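# Free stuck stirrer, seat cell cap, slide cell into stand

## Task

The stirred cell's cap cannot be pushed down because one arm of the stirrer inside has slid beneath the internal ridge. Fix this so the stirrer hangs level, resting on that ridge, then push the cap fully down. After that, slide the cell into its stand with the flat side of the cap facing the back, and keep going until the cell drops into place.

## Robot and tools

Robot: two six-joint arms, left_arm and right_arm, each with a two-finger gripper. Bases (scene frame): left_arm at (-0.011, +0.376, 0) m, right_arm at (-0.023, -0.419, 0) m, each turned only slightly about z. Cameras: cam_high, cam_low, cam_left_wrist, cam_right_wrist, all 672x504. A camera stand sits behind the arms.

Frame: every pose, velocity and offset uses the scene frame. Its origin is at table-top height, halfway between the two nominal bases; +z points up, +x points out over the table, and left_arm is on the +y side (image sides may differ). A gripper's fingers extend along its own +z and open and close along its own x. end_effector_position is the point between the pads; the fingertips go 17.5 mm past it. A housing juts about 10 cm out toward the gripper's -y and turns with it.

execute_actions(actions, cameras): actions is a list of actions; each action is a table of at most 15 rows, one row per 1/30 s step; a short table repeats its final row to fill 15 steps. Every row holds 18 numbers in [-1, 1], always both arms: left dx, dy, dz, rx, ry, rz, gripper position, force_limit, speed, then the same nine for the right arm. The six pose numbers are an offset, not a pose: measured from that arm's Hand target at the start of the action, along scene axes, with 1.0 = 0.6 m for dx, dy, dz and 1.0 = 180 degrees for rx, ry, rz (taken together as one rotation vector, turning about the Hand target's position). All rows in an action count from that same start, and a new action starts from the new Hand target, so resending an offset moves further. Six zeros re-request the current Hand target. Gripper numbers are absolute settings: position +1 = fully open (50 mm), about -0.65 = pads touching, -1 = close until blocked (use it to grip). force_limit: -1 about 20 N per pad, 0 about 102 N, +1 about 185 N. speed: -1 = 20 mm/s, 0 = 85, +1 = 150; both start at +1. To leave a gripper alone, resend its last three numbers; a 0 is a real command. cameras: list of names, ["all"], or []; an empty actions list returns images and the scene number.

move(target, speed, blend, stop_force, zero, blocking, cameras): drives both grippers along straight lines. target is one 18-number row, or a list of up to 15 rows; pose numbers are offsets from the Hand targets at the move's start (every row from that same start), same scale and axes as above; gripper numbers as above, and keep them identical across rows of a list. speed: top path speed in m/s, 0.002 to 3.6, default 0.25 (turns up to twice that in rad/s); one value or one per target. blend: corner rounding in metres for lists; 0 means stop at each point. stop_force: 3 to 120 N, shared by both arms; an arm's path ends when its wrist sensor feels that much push against its travel (or a large change in any direction). Use it slowly when approaching contact; omit it when backing off something you press on, and do not rely on it while the gripper rotates. zero (only with stop_force): true re-zeros moving arms first; false keeps the old zero so pushes accumulate. blocking=false returns early while the move continues (not allowed with stop_force). Moves stop after 10 s. The result adds a "move:" line: done, off_target, moving, held or fault, plus limits such as paced (pose clipped) or held (steps withheld).

wait(seconds 0-10) lets time pass with commands held. stop() brakes a running move. zoom_image(camera, region [x0, y0, x1, y1] in pixels, at most 504 wide and high) enlarges part of the newest image of that camera. zero_wrist_force(arm) re-zeros that arm's wrist sensor. finished_scene(scene) ends the current scene for good; pass the scene number the results show. Call it only once the cell sits correctly and stays so without the robot.

Results: per arm, end_effector_position (m), end_effector_quat_wxyz, velocities (m/s, rad/s), Hand target (the last commanded pose after clipping; the next offsets start from it), joint positions and torques (can be off or drift), and Joint velocities "within noise" when still. Wrist force and Wrist torque are in the gripper's own axes, showing the force from the surface into the arm; a third line shows the peak since last shown. object_status: 0 moving, 1 blocked while opening, 2 blocked while closing (a grip), 3 reached the position or pads met (usually nothing held). Gap in mm is about (250 - position_measured) x 0.202. Printed positions may be off by a few cm.

Behaviour: each step the commanded orientation is limited to 32 degrees from the measured one. Grippers lag commands and may stop short of the Hand target; if so, send the missing distance as an offset. An arm blocked by contact keeps pushing until commanded away.

Avoid: outside force near 150 N or wrist torque near 26.6 N m (shoulder and elbow limit 142 N m) stops the arm for 10 s; the arms are stiff, so even a small overshoot into a firm surface can do it. Approach contacts slowly. Do not let the arms touch or press each other, or grip the other arm's fingers. Do not drop parts, release moving parts, slam, or let anything leave the table. Loose objects may get nudged occasionally. Avoid paths near an arm's own base, holding stretched or loaded poses for long (motors overheat: MOTOR HOT at 70 °C, forced stop at 85 °C), and pushing toward unreachable poses.

Each tool is called after "Call:" as name(argument=value, ...), one argument or row to a line, values as JSON.

## Session

Call:
execute_actions(
  actions=[],
)

Scene clock: 0.00 s.
left_arm: end_effector_position=(+0.6635, +0.3262, +0.1170) position_measured=3 object_status=3 end_effector_quat_wxyz=(+0.589, +0.181, +0.749, +0.244) | right_arm: end_effector_position=(+0.2131, +0.0047, +0.3743) position_measured=3 object_status=3 end_effector_quat_wxyz=(-0.115, +0.487, +0.854, +0.146)
Joint positions: left_arm=[-0.494 -0.754 2.125 -4.272 -0.909 -1.091] | right_arm=[4.438 -1.349 -1.778 -1.25 1.736 0.744]
Joint velocities: within noise
Joint torques (N m): no reading
Wrist force (N): no reading
Wrist torque (N m): no reading
Wrist force, peak (N): no reading
Hand target: left_arm +0.6635, +0.3262, +0.1170; +0.589, +0.181, +0.749, +0.244 | right_arm +0.2131, +0.0047, +0.3743; -0.115, +0.487, +0.854, +0.146
Tool commands: left_gripper/position=+1.0 left_gripper/force_limit=+1.0 left_gripper/speed=+1.0 right_gripper/position=+1.0 right_gripper/force_limit=+1.0 right_gripper/speed=+1.0

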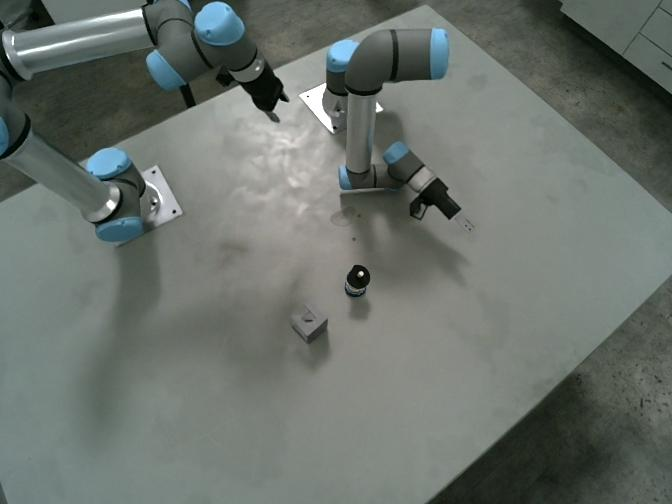

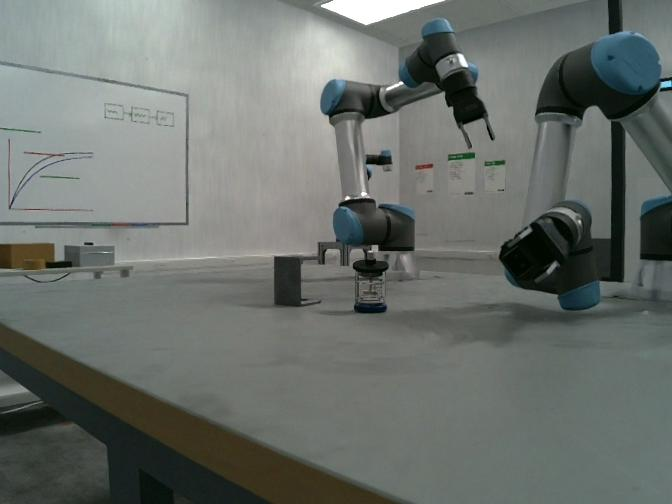

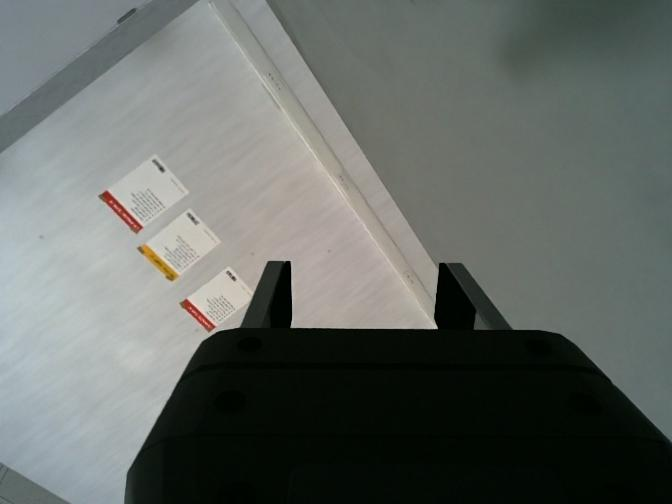

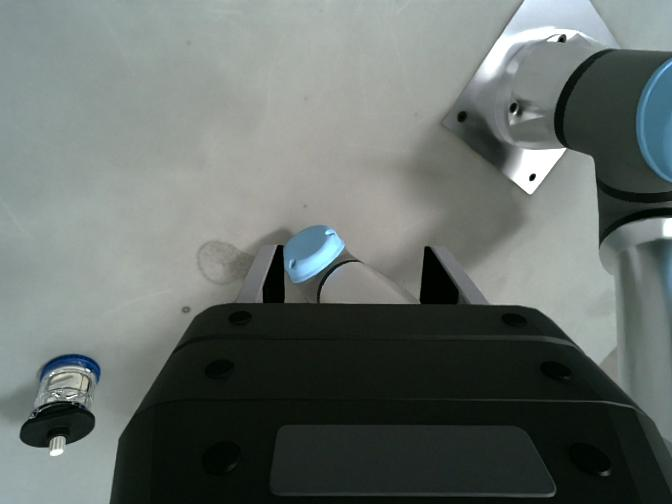

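Call:
zoom_image(
  camera="cam_low",
  region=[250, 230, 410, 330],
)

Call:
zoom_image(
  camera="cam_high",
  region=[270, 240, 410, 360],
)

Call:
zoom_image(
  camera="cam_right_wrist",
  region=[0, 330, 130, 480],
)

Scaled by 3.150 from the camera's 672x504 image, which has a finer 960x720 frame.

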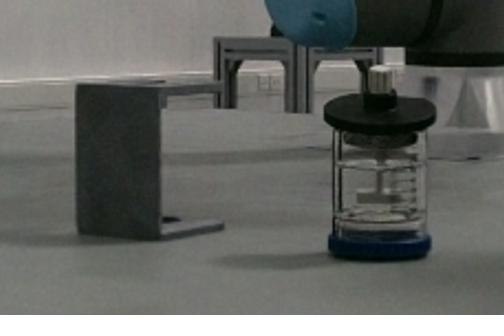

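Scaled by 3.600 from the camera's 672x504 image, which has a finer 960x720 frame.

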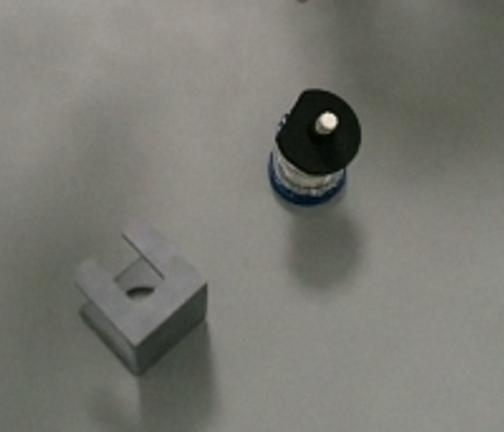

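Scaled by 3.360 from the camera's 672x504 image, which has a finer 960x720 frame.

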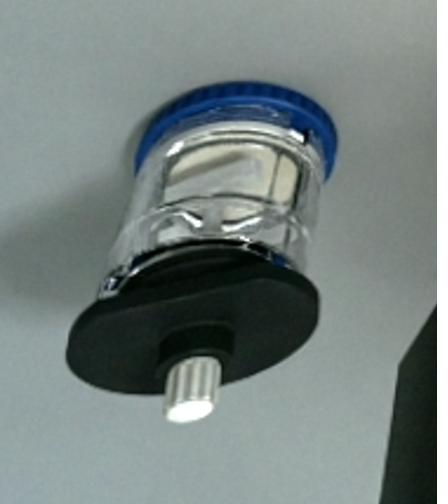

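Call:
move(
  target=[
    [-0.15,0.0,0.4,-0.2415,0.0925,0.271,0.2,-0.6,-1,0.1,-0.4,0.05,0.0476,0.203,-0.2675,0.5,-0.6,-1],
    [-0.328,-0.25,0.4,-0.483,0.185,0.542,0.2,-0.6,-1,0.3,-0.75,0,0.0953,0.406,-0.535,0.5,-0.6,-1],
  ],
  speed=0.4,
  cameras=["all"],
)

Scene clock: 5.43 s.
left_arm: end_effector_position=(+0.4667, +0.1763, +0.3570) position_measured=123 object_status=3 end_effector_quat_wxyz=(+0.000, +0.726, -0.688, +0.001) | right_arm: end_effector_position=(+0.3931, -0.4453, +0.3744) position_measured=78 object_status=3 end_effector_quat_wxyz=(-0.462, +0.887, -0.001, +0.000)
Joint positions: left_arm=[-0.63 -1.549 1.476 -1.499 -1.57 -3.852] | right_arm=[2.95 -1.513 -1.71 -1.814 2.492 1.171]
Joint torques (N m): left_arm=[-7.12 -19.25 -36.22 -0.77 -1.07 -1.44] | right_arm=[-4.18 19.19 19.59 4.21 -0.73 0.42]
Wrist force (N): left_arm=[0.7 -1.2 -2.8] | right_arm=[1.8 1.7 0.9]
Wrist torque (N m): left_arm=[-0.50 -0.23 -0.31] | right_arm=[0.12 -0.48 -0.71]
Wrist force, peak (N): left_arm=[-2.8 -0.7 -3.1] | right_arm=[2.2 3.0 -0.1]
Hand target: left_arm +0.4667, +0.1762, +0.3570; +0.000, +0.726, -0.688, +0.001 | right_arm +0.3931, -0.4453, +0.3743; -0.462, +0.887, -0.001, +0.000
Off the commanded pose: left_arm 0.000 m, 0 deg | right_arm 0.000 m, 0 deg.
move: done

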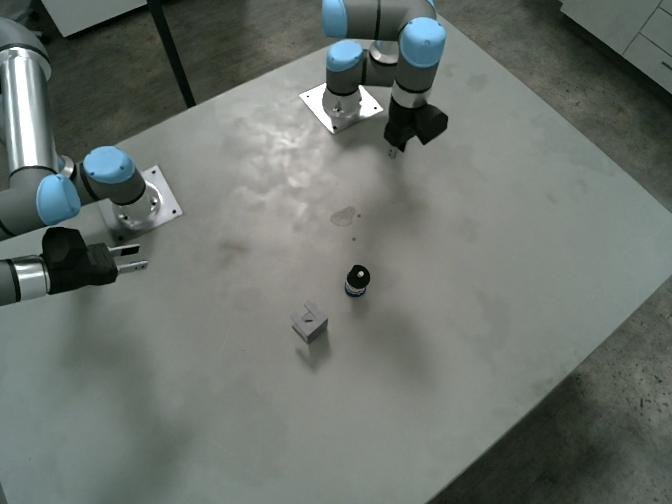

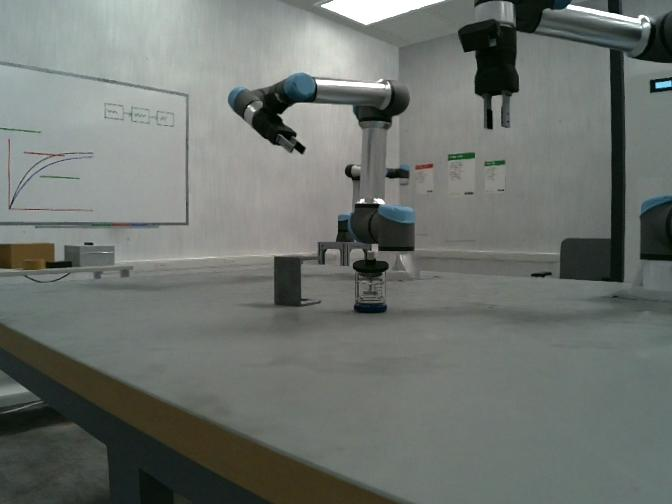

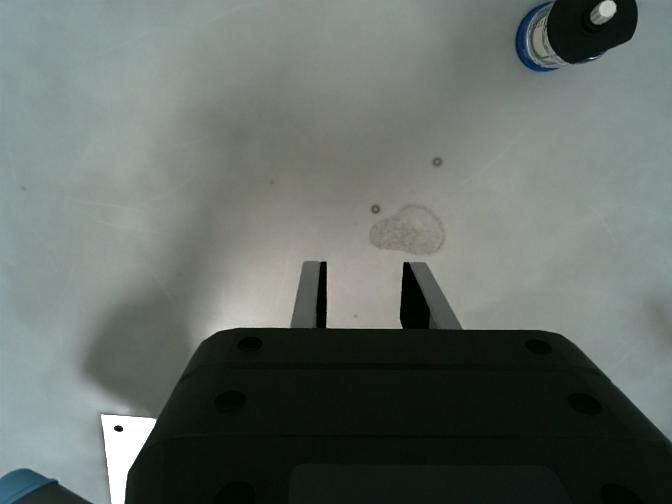

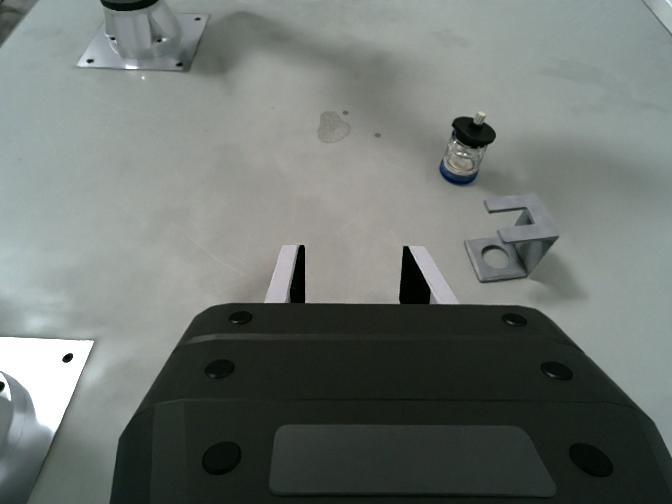

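Call:
move(
  target=[0.2,-0.34,-0.03,0,0,0,0.2,-0.6,-1,0,0,0,0,0,0,0.5,-0.6,-1],
  speed=0.3,
  cameras=["cam_left_wrist"],
)

Call:
zoom_image(
  camera="cam_left_wrist",
  region=[240, 50, 560, 320],
)

Scene clock: 7.17 s.
left_arm: end_effector_position=(+0.5866, -0.0278, +0.3391) position_measured=123 object_status=3 end_effector_quat_wxyz=(+0.000, +0.726, -0.688, +0.001) | right_arm: end_effector_position=(+0.3931, -0.4453, +0.3743) position_measured=78 object_status=3 end_effector_quat_wxyz=(-0.462, +0.887, -0.001, +0.000)
Joint positions: left_arm=[-0.753 -1.017 0.827 -1.382 -1.57 -3.975] | right_arm=[2.95 -1.513 -1.71 -1.814 2.492 1.171]
Joint torques (N m): left_arm=[8 -44.64 -34.72 -4.36 -1.21 1.34] | right_arm=[-7.03 14.7 18.53 4.3 -0.76 0.85]
Wrist force (N): left_arm=[0.5 -1.3 -2.7] | right_arm=[1.7 1.6 1.1]
Wrist torque (N m): left_arm=[-0.52 -0.20 -0.31] | right_arm=[0.10 -0.46 -0.71]
Wrist force, peak (N): left_arm=[3.6 -3.0 -2.2] | right_arm=[1.8 1.8 1.0]
Hand target: left_arm +0.5867, -0.0278, +0.3390; +0.000, +0.726, -0.688, +0.001 | right_arm +0.3931, -0.4453, +0.3743; -0.462, +0.887, -0.001, +0.000
Off the commanded pose: left_arm 0.000 m, 0 deg | right_arm 0.000 m, 0 deg.
move: done
Images, in order (width x height): cam_left_wrist 672x504.

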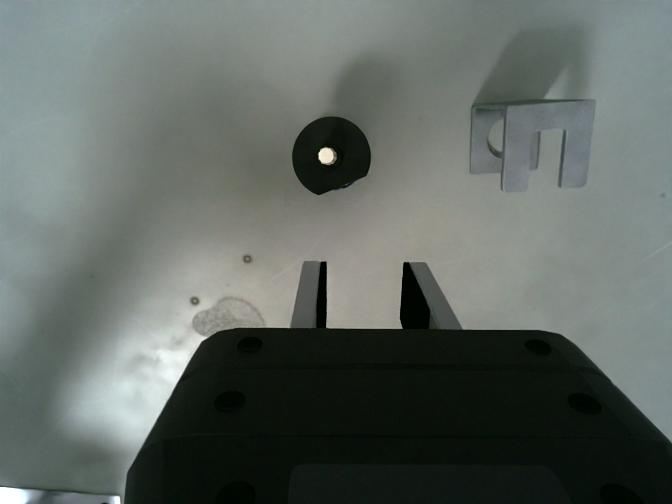

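Scaled by 1.575 from the camera's 672x504 image, which has a finer 960x720 frame.

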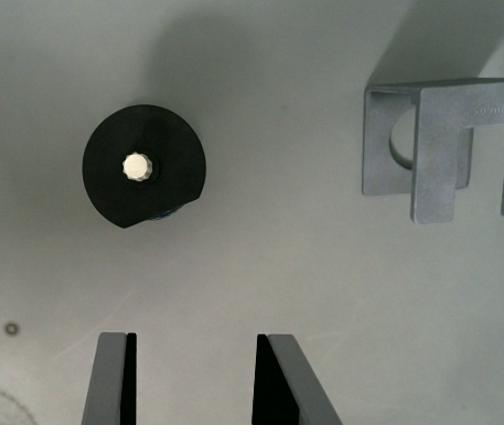

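Call:
move(
  target=[
    [0,0.2,0.05,0,0,0,0.2,-0.6,-1,0.25,0.42,-0.1,0,0,0,0.5,-0.6,-1],
    [0,0.2,0.05,0,0,0,0.2,-0.6,-1,0.28,0.49,-0.34,0,0,0,0.5,-0.6,-1],
  ],
  speed=0.3,
  cameras=["cam_right_wrist"],
)

Call:
zoom_image(
  camera="cam_right_wrist",
  region=[320, 50, 600, 300],
)

Scene clock: 10.53 s.
left_arm: end_effector_position=(+0.5867, +0.0922, +0.3690) position_measured=123 object_status=3 end_effector_quat_wxyz=(+0.000, +0.726, -0.688, +0.001) | right_arm: end_effector_position=(+0.5611, -0.1513, +0.1704) position_measured=78 object_status=3 end_effector_quat_wxyz=(-0.462, +0.887, -0.001, +0.000)
Joint positions: left_arm=[-0.619 -1.178 0.991 -1.385 -1.571 -3.842] | right_arm=[3.512 -2.038 -1.844 -0.404 2.46 2.102]
Joint torques (N m): left_arm=[-9.04 -36.43 -35.84 -5.12 -0.79 1.22] | right_arm=[-9.61 31.19 20.51 5.24 4.34 -1.36]
Wrist force (N): left_arm=[0.4 -1.5 -2.7] | right_arm=[2.2 1.3 1.0]
Wrist torque (N m): left_arm=[-0.56 -0.20 -0.18] | right_arm=[0.10 -0.52 -0.71]
Wrist force, peak (N): left_arm=[-1.0 -1.5 -3.3] | right_arm=[2.7 3.8 3.8]
Hand target: left_arm +0.5867, +0.0922, +0.3690; +0.000, +0.726, -0.688, +0.001 | right_arm +0.5611, -0.1513, +0.1703; -0.462, +0.887, -0.001, +0.000
Off the commanded pose: left_arm 0.000 m, 0 deg | right_arm 0.000 m, 0 deg.
move: done
Images, in order (width x height): cam_right_wrist 672x504.

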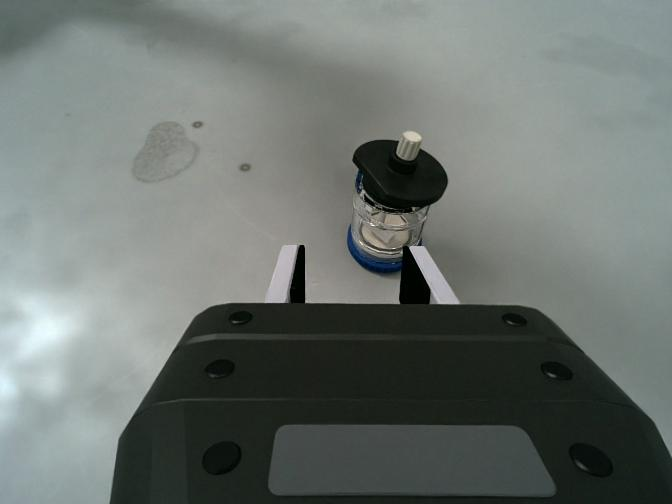

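Scaled by 1.800 from the camera's 672x504 image, which has a finer 960x720 frame.

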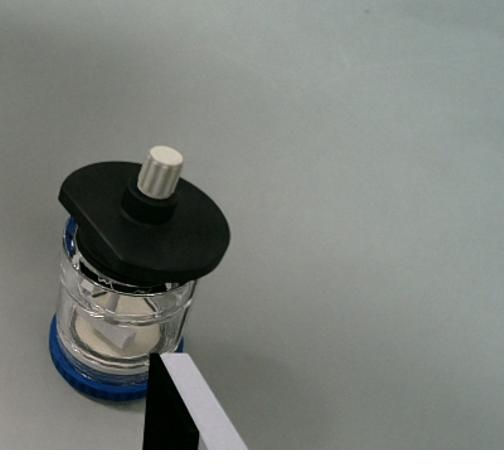

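Call:
move(
  target=[
    [0,0,0,0,0,-0.45,0.2,-0.6,-1,0,-0.08,0,0,0,0,0.5,-0.6,-1],
    [0.049,-0.172,-0.2,0,0,-0.889,0.2,-0.6,-1,0,-0.08,0,0,0,0,0.5,-0.6,-1],
  ],
  speed=0.35,
  cameras=["cam_left_wrist","cam_right_wrist"],
)

Scene clock: 15.70 s.
left_arm: end_effector_position=(+0.6161, -0.0111, +0.2490) position_measured=123 object_status=3 end_effector_quat_wxyz=(+0.000, +0.551, +0.834, +0.000) | right_arm: end_effector_position=(+0.5611, -0.1993, +0.1703) position_measured=78 object_status=3 end_effector_quat_wxyz=(-0.462, +0.887, -0.001, +0.000)
Joint positions: left_arm=[-0.708 -0.99 1.014 -1.594 -1.572 -1.137] | right_arm=[3.432 -2.012 -1.856 -0.513 2.49 1.981]
Joint torques (N m): left_arm=[9.71 -67.66 -17.58 -0.71 -1.57 1.82] | right_arm=[5.68 30.93 27.68 5.31 -0.53 1.08]
Wrist force (N): left_arm=[1.1 -1.4 -2.8] | right_arm=[2.0 1.5 1.1]
Wrist torque (N m): left_arm=[-0.53 -0.29 -0.18] | right_arm=[0.17 -0.48 -0.68]
Wrist force, peak (N): left_arm=[0.6 -1.1 -3.6] | right_arm=[2.4 1.3 1.4]
Hand target: left_arm +0.6161, -0.0110, +0.2490; -0.001, +0.551, +0.834, +0.000 | right_arm +0.5611, -0.1993, +0.1703; -0.462, +0.887, -0.001, +0.000
Off the commanded pose: left_arm 0.000 m, 0 deg | right_arm 0.000 m, 0 deg.
move: done
Images, in order (width x height): cam_left_wrist 672x504, cam_right_wrist 672x504.

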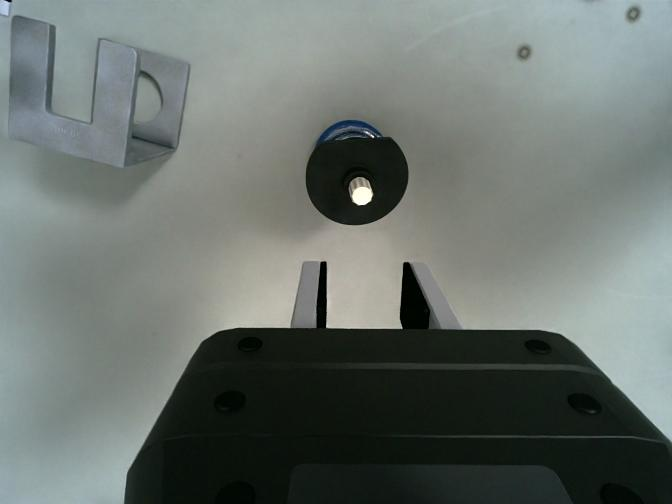

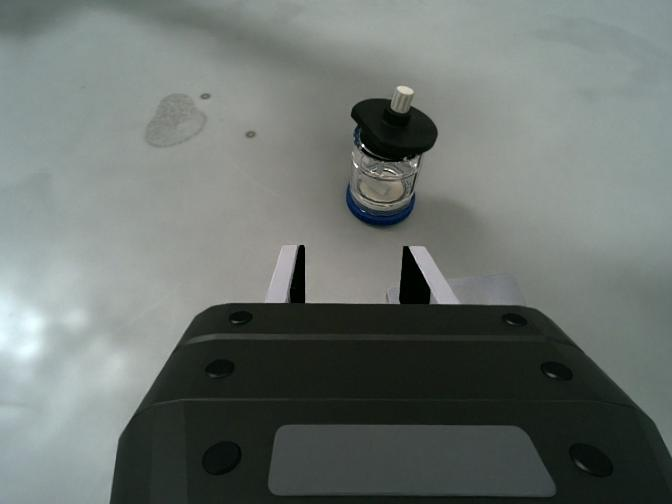

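Call:
move(
  target=[-0.0258,-0.003,-0.14,0,0,0,0.2,-0.6,-1,0,0,0,0,0,0,0.5,-0.6,-1],
  speed=0.12,
  cameras=["cam_left_wrist"],
)

Call:
zoom_image(
  camera="cam_left_wrist",
  region=[220, 130, 500, 340],
)

Scene clock: 17.30 s.
left_arm: end_effector_position=(+0.6006, -0.0129, +0.1650) position_measured=123 object_status=3 end_effector_quat_wxyz=(-0.001, +0.551, +0.834, +0.000) | right_arm: end_effector_position=(+0.5611, -0.1993, +0.1703) position_measured=78 object_status=3 end_effector_quat_wxyz=(-0.462, +0.887, -0.001, +0.000)
Joint positions: left_arm=[-0.724 -0.993 1.235 -1.812 -1.572 -1.153] | right_arm=[3.432 -2.012 -1.856 -0.513 2.49 1.981]
Joint torques (N m): left_arm=[9.09 -66 -26.48 -2.74 1.45 1.78] | right_arm=[5.43 30.54 27.29 5.18 -0.56 0.99]
Wrist force (N): left_arm=[0.6 -1.2 -2.7] | right_arm=[1.9 1.3 1.0]
Wrist torque (N m): left_arm=[-0.51 -0.21 -0.17] | right_arm=[0.15 -0.47 -0.68]
Wrist force, peak (N): left_arm=[0.8 -0.8 -5.0] | right_arm=[2.2 1.5 1.0]
Hand target: left_arm +0.6006, -0.0128, +0.1650; -0.001, +0.551, +0.834, +0.000 | right_arm +0.5611, -0.1993, +0.1703; -0.462, +0.887, -0.001, +0.000
Off the commanded pose: left_arm 0.000 m, 0 deg | right_arm 0.000 m, 0 deg.
move: done
Images, in order (width x height): cam_left_wrist 672x504.

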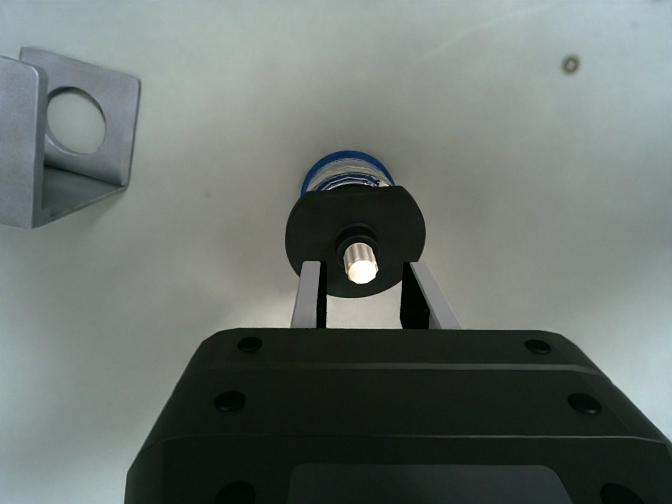

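Scaled by 1.800 from the camera's 672x504 image, which has a finer 960x720 frame.

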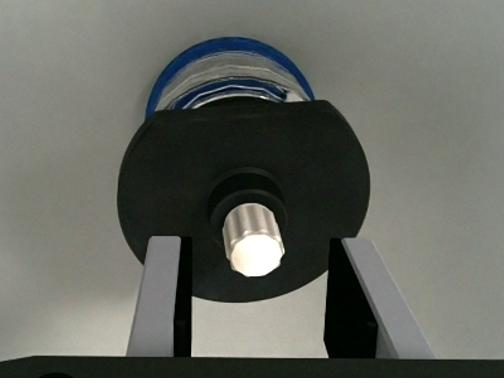

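Call:
move(
  target=[-0.0015,-0.001,-0.0717,0,0,0,0.2,-0.6,-1,0,0,0,0,0,0,0.5,-0.6,-1],
  speed=0.04,
  stop_force=4,
)

Call:
move(
  target=[
    [0,0,0,0,0,0,-1,-0.7,-1,0,0,0,0,0,0,0.5,-0.6,-1],
    [0,0,0.02,0,0,0,-1,-0.7,-1,0,0,0,0,0,0,0.5,-0.6,-1],
  ],
  speed=0.03,
  cameras=["cam_left_wrist","cam_right_wrist","cam_low"],
)

Call:
zoom_image(
  camera="cam_right_wrist",
  region=[300, 20, 500, 240],
)

Call:
zoom_image(
  camera="cam_low",
  region=[310, 220, 430, 320],
)

Scene clock: 19.80 s.
left_arm: end_effector_position=(+0.5997, -0.0134, +0.1220) position_measured=123 object_status=3 end_effector_quat_wxyz=(-0.001, +0.551, +0.834, +0.000) | right_arm: end_effector_position=(+0.5611, -0.1993, +0.1703) position_measured=78 object_status=3 end_effector_quat_wxyz=(-0.462, +0.887, -0.001, +0.000)
Joint positions: left_arm=[-0.726 -0.963 1.302 -1.908 -1.572 -1.155] | right_arm=[3.432 -2.012 -1.856 -0.513 2.49 1.981]
Joint torques (N m): left_arm=[-5.13 -66.41 -35.76 -0.95 0.7 -0.6] | right_arm=[5.32 30.28 27.28 5.32 -0.51 0.92]
Wrist force (N): left_arm=[0.7 -1.6 -2.5] | right_arm=[2.1 1.3 1.3]
Wrist torque (N m): left_arm=[-0.58 -0.25 -0.18] | right_arm=[0.15 -0.50 -0.68]
Wrist force, peak (N): left_arm=[0.5 -1.3 -3.8] | right_arm=[2.2 1.4 1.0]
Hand target: left_arm +0.5997, -0.0134, +0.1220; -0.001, +0.551, +0.834, +0.000 | right_arm +0.5611, -0.1993, +0.1703; -0.462, +0.887, -0.001, +0.000
Off the commanded pose: left_arm 0.000 m, 0 deg | right_arm 0.000 m, 0 deg.
move: done

Scene clock: 21.40 s.
left_arm: end_effector_position=(+0.5998, -0.0135, +0.1343) position_measured=187 object_status=2 end_effector_quat_wxyz=(+0.000, +0.551, +0.834, +0.000) | right_arm: end_effector_position=(+0.5611, -0.1993, +0.1703) position_measured=78 object_status=3 end_effector_quat_wxyz=(-0.462, +0.887, -0.001, +0.000)
Joint positions: left_arm=[-0.726 -0.973 1.285 -1.882 -1.572 -1.155] | right_arm=[3.432 -2.012 -1.856 -0.513 2.49 1.981]
Joint torques (N m): left_arm=[1.08 -51.59 -17.87 -5.05 0.38 1.07] | right_arm=[5.37 31.11 27.38 5.17 -0.44 1.06]
Wrist force (N): left_arm=[0.5 -1.4 -0.6] | right_arm=[2.0 1.3 0.8]
Wrist torque (N m): left_arm=[-0.55 -0.21 -0.19] | right_arm=[0.14 -0.48 -0.69]
Wrist force, peak (N): left_arm=[0.7 -1.6 -3.1] | right_arm=[2.2 1.4 1.2]
Hand target: left_arm +0.5997, -0.0134, +0.1340; -0.001, +0.551, +0.834, +0.000 | right_arm +0.5611, -0.1993, +0.1703; -0.462, +0.887, -0.001, +0.000
Off the commanded pose: left_arm 0.000 m, 0 deg | right_arm 0.000 m, 0 deg.
move: done
Images, in order (width x height): cam_low 672x504, cam_left_wrist 672x504, cam_right_wrist 672x504.

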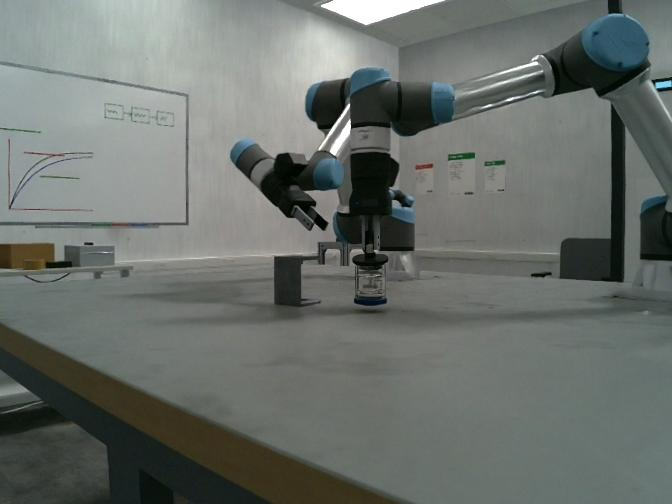

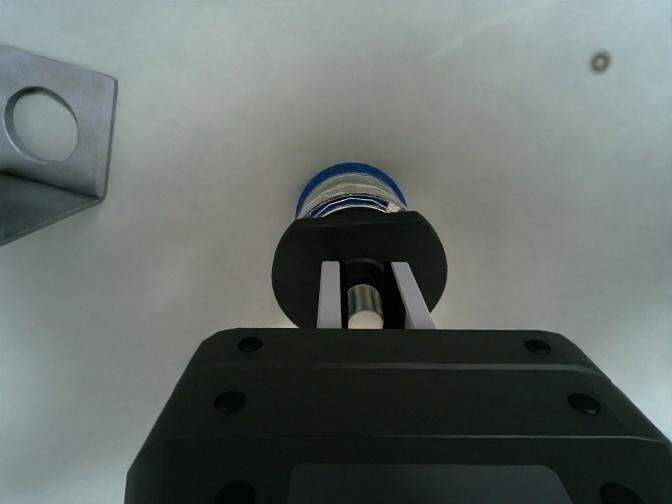

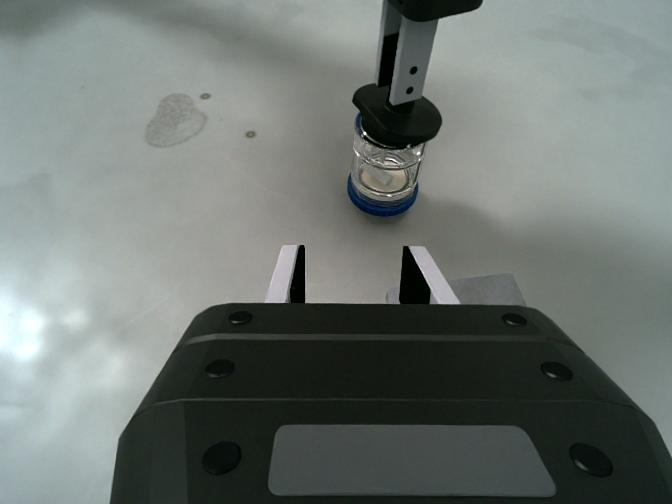

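Scaled by 2.291 from the camera's 672x504 image, which has a finer 960x720 frame.

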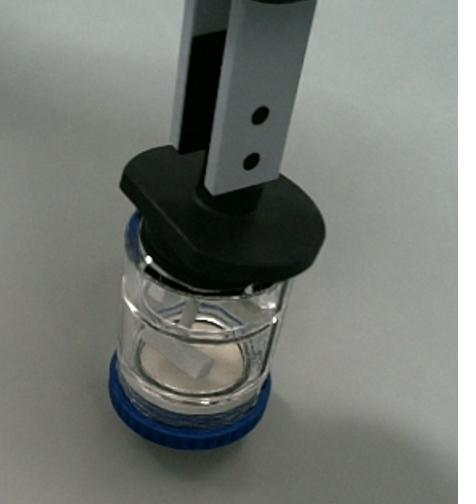

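Scaled by 4.200 from the camera's 672x504 image, which has a finer 960x720 frame.

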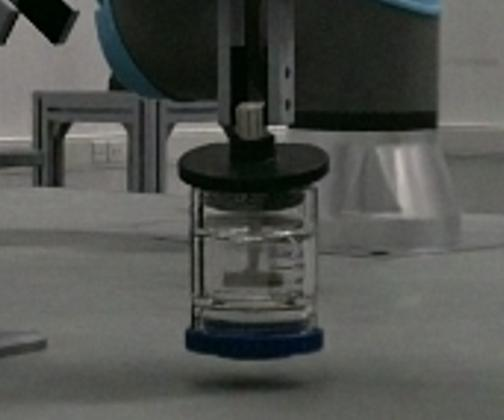

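Call:
move(
  target=[0,0,-0.03,0,0,0,-1,-0.7,-1,0,0,0,0,0,0,1,-0.6,-1],
  speed=0.02,
  stop_force=4,
  cameras=["cam_left_wrist","cam_right_wrist","cam_low"],
)

Call:
zoom_image(
  camera="cam_right_wrist",
  region=[300, 20, 500, 240],
)

Call:
zoom_image(
  camera="cam_low",
  region=[310, 220, 430, 320],
)

Scene clock: 24.37 s.
left_arm: end_effector_position=(+0.5997, -0.0134, +0.1220) position_measured=187 object_status=2 end_effector_quat_wxyz=(-0.001, +0.551, +0.834, +0.000) | right_arm: end_effector_position=(+0.5611, -0.1993, +0.1703) position_measured=3 object_status=3 end_effector_quat_wxyz=(-0.462, +0.887, -0.001, +0.000)
Joint positions: left_arm=[-0.726 -0.963 1.302 -1.908 -1.572 -1.155] | right_arm=[3.432 -2.012 -1.856 -0.513 2.49 1.981]
Joint torques (N m): left_arm=[5.28 -69.37 -35.5 -4.89 -0.08 1.33] | right_arm=[5.78 30.62 27.05 5.2 -0.55 1]
Wrist force (N): left_arm=[0.8 -1.5 -0.7] | right_arm=[1.8 1.2 1.0]
Wrist torque (N m): left_arm=[-0.56 -0.27 -0.18] | right_arm=[0.13 -0.46 -0.68]
Wrist force, peak (N): left_arm=[2.0 -0.9 -14.1] | right_arm=[2.1 1.6 1.2]
Hand target: left_arm +0.5997, -0.0134, +0.1220; -0.001, +0.551, +0.834, +0.000 (not the last commanded pose) | right_arm +0.5611, -0.1993, +0.1703; -0.462, +0.887, -0.001, +0.000
Off the commanded pose: left_arm 0.006 m, 0 deg | right_arm 0.000 m, 0 deg.
move: contact (left_arm)
Images, in order (width x height): cam_low 672x504, cam_left_wrist 672x504, cam_right_wrist 672x504.

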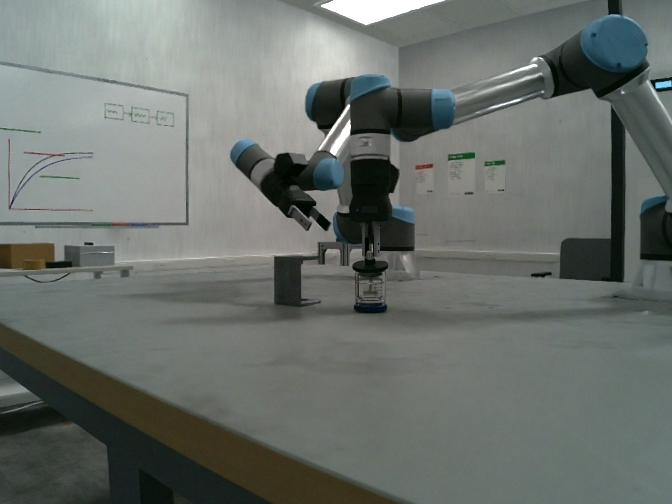

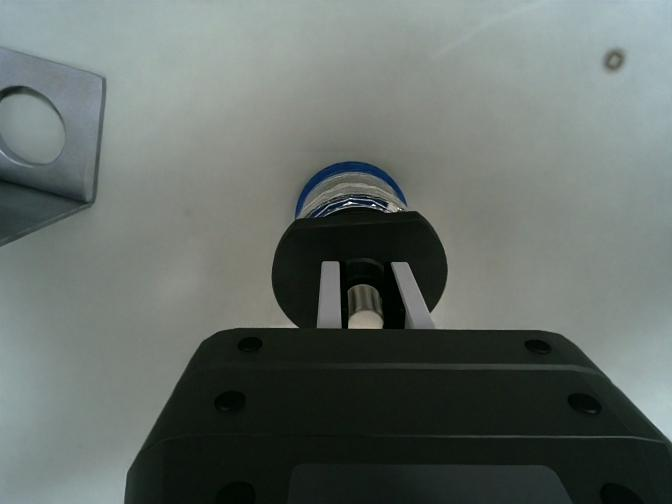

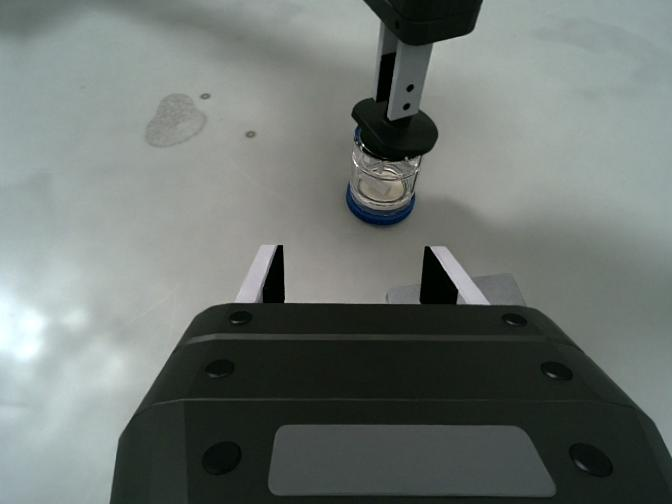

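Scaled by 2.291 from the camera's 672x504 image, which has a finer 960x720 frame.

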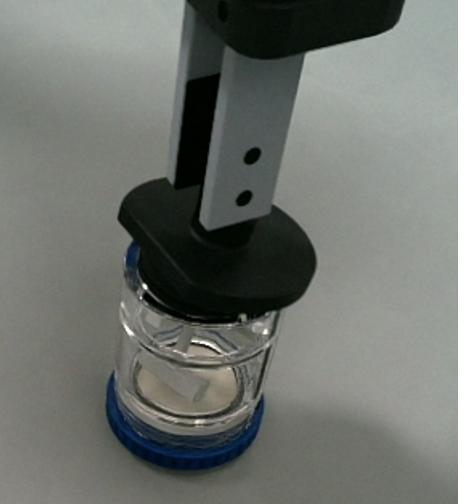

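Scaled by 4.200 from the camera's 672x504 image, which has a finer 960x720 frame.

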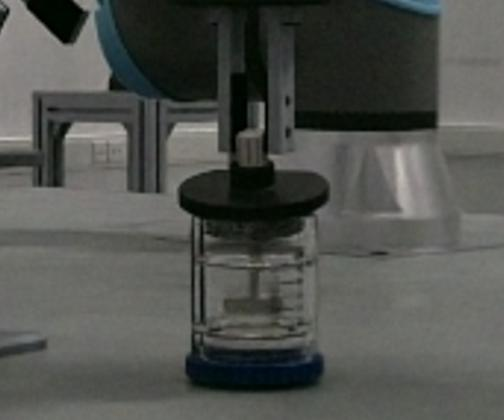

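Call:
move(
  target=[
    [0,0,0.03,0,0,0,-1,-0.7,-1,-0.15,-0.05,0,0.0417,0,0,1,-0.6,-1],
    [-0.19,0.02,0.03,0,0,0,-1,-0.7,-1,-0.15,-0.05,0,0.0833,0,0,1,-0.6,-1],
    [-0.19,0.02,0.003,0,0,0,-1,-0.7,-1,-0.15,-0.05,0,0.0833,0,0,1,-0.6,-1],
  ],
  speed=0.1,
)

Call:
move(
  target=[0,0,-0.01,0,0,0,-1,-0.7,-1,0,0,0,0,0,0,1,-0.6,-1],
  speed=0.01,
  stop_force=3,
  cameras=["cam_left_wrist","cam_right_wrist"],
)

Scene clock: 28.23 s.
left_arm: end_effector_position=(+0.4857, -0.0014, +0.1237) position_measured=187 object_status=2 end_effector_quat_wxyz=(-0.001, +0.551, +0.834, +0.000) | right_arm: end_effector_position=(+0.4711, -0.2293, +0.1703) position_measured=3 object_status=3 end_effector_quat_wxyz=(-0.574, +0.819, -0.001, +0.000)
Joint positions: left_arm=[-0.838 -1.189 1.648 -2.029 -1.572 -1.267] | right_arm=[3.352 -2.001 -2.144 -0.147 2.758 2.022]
Joint torques (N m): left_arm=[9.97 -57.83 -33.12 -2.11 1.4 1.01] | right_arm=[4.56 38.89 12.02 1.29 -0.48 -1.19]
Wrist force (N): left_arm=[0.8 -1.3 -0.9] | right_arm=[2.0 1.4 1.6]
Wrist torque (N m): left_arm=[-0.52 -0.29 -0.30] | right_arm=[0.03 -0.56 -0.85]
Wrist force, peak (N): left_arm=[1.6 -3.1 -0.7] | right_arm=[3.5 0.2 2.0]
Hand target: left_arm +0.4857, -0.0014, +0.1238; -0.001, +0.551, +0.834, +0.000 | right_arm +0.4711, -0.2293, +0.1703; -0.574, +0.819, -0.001, +0.000
Off the commanded pose: left_arm 0.000 m, 0 deg | right_arm 0.000 m, 0 deg.
move: done

Scene clock: 29.60 s.
left_arm: end_effector_position=(+0.4858, -0.0015, +0.1215) position_measured=187 object_status=2 end_effector_quat_wxyz=(+0.000, +0.551, +0.834, +0.000) | right_arm: end_effector_position=(+0.4711, -0.2293, +0.1703) position_measured=3 object_status=3 end_effector_quat_wxyz=(-0.574, +0.819, -0.001, +0.000)
Joint positions: left_arm=[-0.838 -1.187 1.651 -2.035 -1.572 -1.267] | right_arm=[3.352 -2.001 -2.144 -0.147 2.758 2.022]
Joint torques (N m): left_arm=[8.83 -56.15 -33.3 -1.18 1.16 0.63] | right_arm=[4.17 38.54 20.35 1.32 -0.49 -1.24]
Wrist force (N): left_arm=[0.9 -1.9 -3.3] | right_arm=[2.2 1.3 1.5]
Wrist torque (N m): left_arm=[-0.53 -0.25 -0.30] | right_arm=[0.02 -0.59 -0.85]
Wrist force, peak (N): left_arm=[1.7 -2.4 -11.8] | right_arm=[2.4 1.4 1.7]
Hand target: left_arm +0.4858, -0.0015, +0.1215; +0.000, +0.551, +0.834, +0.000 (not the last commanded pose) | right_arm +0.4711, -0.2293, +0.1703; -0.574, +0.819, -0.001, +0.000
Off the commanded pose: left_arm 0.004 m, 0 deg | right_arm 0.000 m, 0 deg.
move: contact (left_arm)
Images, in order (width x height): cam_left_wrist 672x504, cam_right_wrist 672x504.

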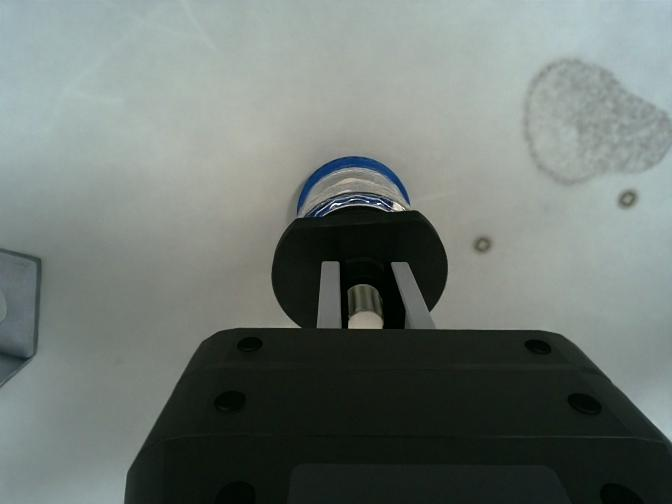

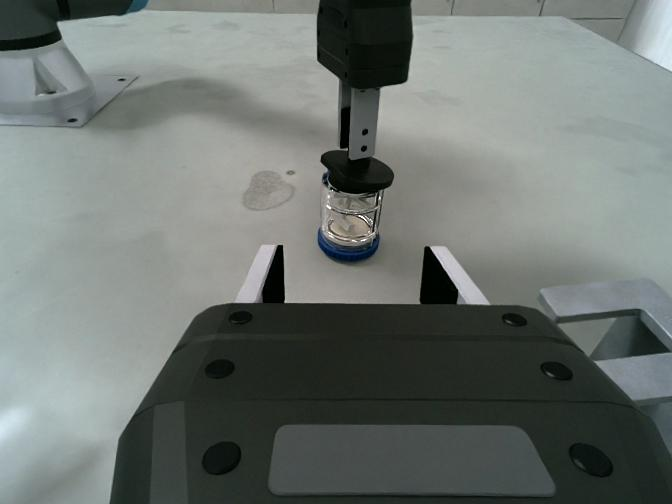

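Call:
move(
  target=[
    [0,0,0.03,0,0,-0.3,-1,-0.7,-1,0,-0.05,0,0.042,0,0,1,-0.6,-1],
    [0,0,0.03,0,0,-0.628,-1,-0.7,-1,0,-0.05,0,0.042,0,0,1,-0.6,-1],
    [0,0,0.004,0,0,-0.628,-1,-0.7,-1,0,-0.05,0,0.042,0,0,1,-0.6,-1],
  ],
  speed=0.3,
)

Call:
move(
  target=[0,0,-0.012,0,0,0,-1,-0.7,-1,0,0,0,0,0,0,1,-0.6,-1],
  speed=0.01,
  stop_force=3,
  cameras=["cam_left_wrist","cam_right_wrist"],
)

Scene clock: 34.83 s.
left_arm: end_effector_position=(+0.4857, -0.0014, +0.1239) position_measured=187 object_status=2 end_effector_quat_wxyz=(-0.001, +1.000, +0.000, +0.000) | right_arm: end_effector_position=(+0.4711, -0.2593, +0.1704) position_measured=3 object_status=3 end_effector_quat_wxyz=(-0.626, +0.779, -0.001, +0.000)
Joint positions: left_arm=[-0.839 -1.189 1.649 -2.029 -1.57 0.705] | right_arm=[3.27 -2.07 -2.142 -0.144 2.91 1.937]
Joint torques (N m): left_arm=[9.26 -54.57 -30.46 -3.39 -0.78 1.74] | right_arm=[7.5 40.26 10.92 3.32 -0.41 -0.02]
Wrist force (N): left_arm=[0.5 -1.5 -0.8] | right_arm=[2.5 1.7 1.5]
Wrist torque (N m): left_arm=[-0.58 -0.22 -0.21] | right_arm=[0.02 -0.71 -0.85]
Wrist force, peak (N): left_arm=[0.8 -1.8 -3.7] | right_arm=[2.8 1.6 1.7]
Hand target: left_arm +0.4858, -0.0015, +0.1239; -0.001, +1.000, +0.000, +0.000 | right_arm +0.4711, -0.2593, +0.1703; -0.626, +0.779, -0.001, +0.000
Off the commanded pose: left_arm 0.000 m, 0 deg | right_arm 0.000 m, 0 deg.
move: done

Scene clock: 36.23 s.
left_arm: end_effector_position=(+0.4858, -0.0015, +0.1212) position_measured=187 object_status=2 end_effector_quat_wxyz=(+0.000, +1.000, +0.000, +0.000) | right_arm: end_effector_position=(+0.4711, -0.2593, +0.1704) position_measured=3 object_status=3 end_effector_quat_wxyz=(-0.626, +0.779, -0.001, +0.000)
Joint positions: left_arm=[-0.839 -1.186 1.652 -2.036 -1.57 0.705] | right_arm=[3.27 -2.07 -2.142 -0.144 2.91 1.937]
Joint torques (N m): left_arm=[6.57 -54.47 -32.95 -0.95 -0.49 1.86] | right_arm=[7.57 39.39 9.19 1.7 -0.37 -1.11]
Wrist force (N): left_arm=[1.0 -1.9 -5.1] | right_arm=[2.7 1.7 1.6]
Wrist torque (N m): left_arm=[-0.60 -0.27 -0.21] | right_arm=[0.02 -0.74 -0.85]
Wrist force, peak (N): left_arm=[0.4 -2.5 -14.9] | right_arm=[2.7 1.7 1.8]
Hand target: left_arm +0.4858, -0.0015, +0.1212; +0.000, +1.000, +0.000, +0.000 (not the last commanded pose) | right_arm +0.4711, -0.2593, +0.1703; -0.626, +0.779, -0.001, +0.000
Off the commanded pose: left_arm 0.004 m, 0 deg | right_arm 0.000 m, 0 deg.
move: contact (left_arm)
Images, in order (width x height): cam_left_wrist 672x504, cam_right_wrist 672x504.

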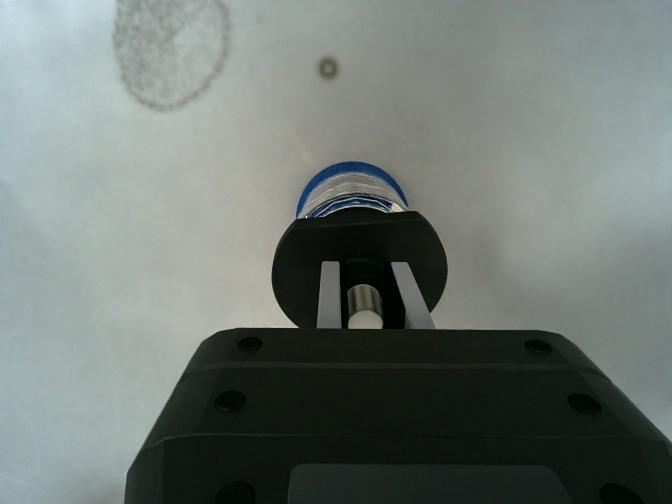

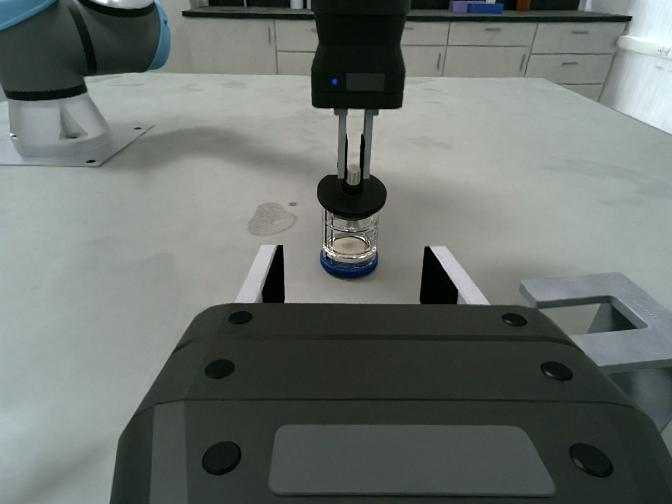

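Call:
move(
  target=[
    [0,0,0,0,0,0,-1,-0.7,-1,0.0115,0.24,-0.1,-0.042,0,0,1,-0.6,-1],
    [0,0,0,0,0,0,-1,-0.7,-1,0.0115,0.27,-0.195,-0.042,0,0,1,-0.6,-1],
  ],
  speed=0.15,
  cameras=["cam_right_wrist","cam_low"],
)

Scene clock: 38.93 s.
left_arm: end_effector_position=(+0.4858, -0.0015, +0.1212) position_measured=187 object_status=2 end_effector_quat_wxyz=(+0.000, +1.000, +0.000, +0.000) | right_arm: end_effector_position=(+0.4780, -0.0973, +0.0534) position_measured=3 object_status=3 end_effector_quat_wxyz=(-0.574, +0.819, -0.001, +0.000)
Joint positions: left_arm=[-0.839 -1.186 1.652 -2.036 -1.57 0.705] | right_arm=[3.609 -2.414 -2.025 0.57 2.602 2.491]
Joint torques (N m): left_arm=[2.88 -54.99 -33.75 -4.03 -0.62 1.77] | right_arm=[-9.63 32.57 3.71 2.93 4.07 -1.64]
Wrist force (N): left_arm=[1.0 -1.7 -4.7] | right_arm=[2.3 1.5 1.3]
Wrist torque (N m): left_arm=[-0.57 -0.27 -0.21] | right_arm=[0.03 -0.60 -0.83]
Wrist force, peak (N): left_arm=[1.1 -2.1 -4.8] | right_arm=[2.2 3.6 2.9]
Hand target: left_arm +0.4858, -0.0015, +0.1212; +0.000, +1.000, +0.000, +0.000 | right_arm +0.4780, -0.0973, +0.0533; -0.574, +0.819, -0.001, +0.000
Off the commanded pose: left_arm 0.000 m, 0 deg | right_arm 0.000 m, 0 deg.
move: done
Images, in order (width x height): cam_low 672x504, cam_right_wrist 672x504.

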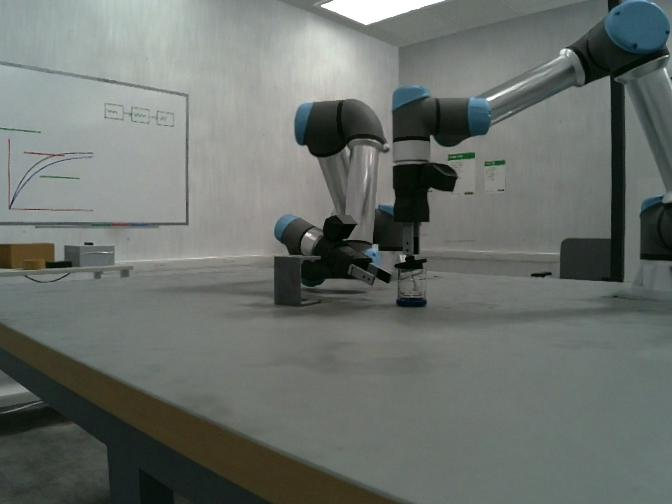

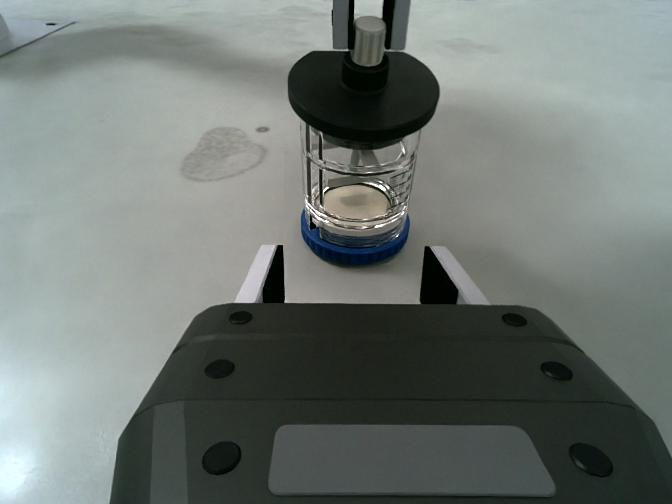

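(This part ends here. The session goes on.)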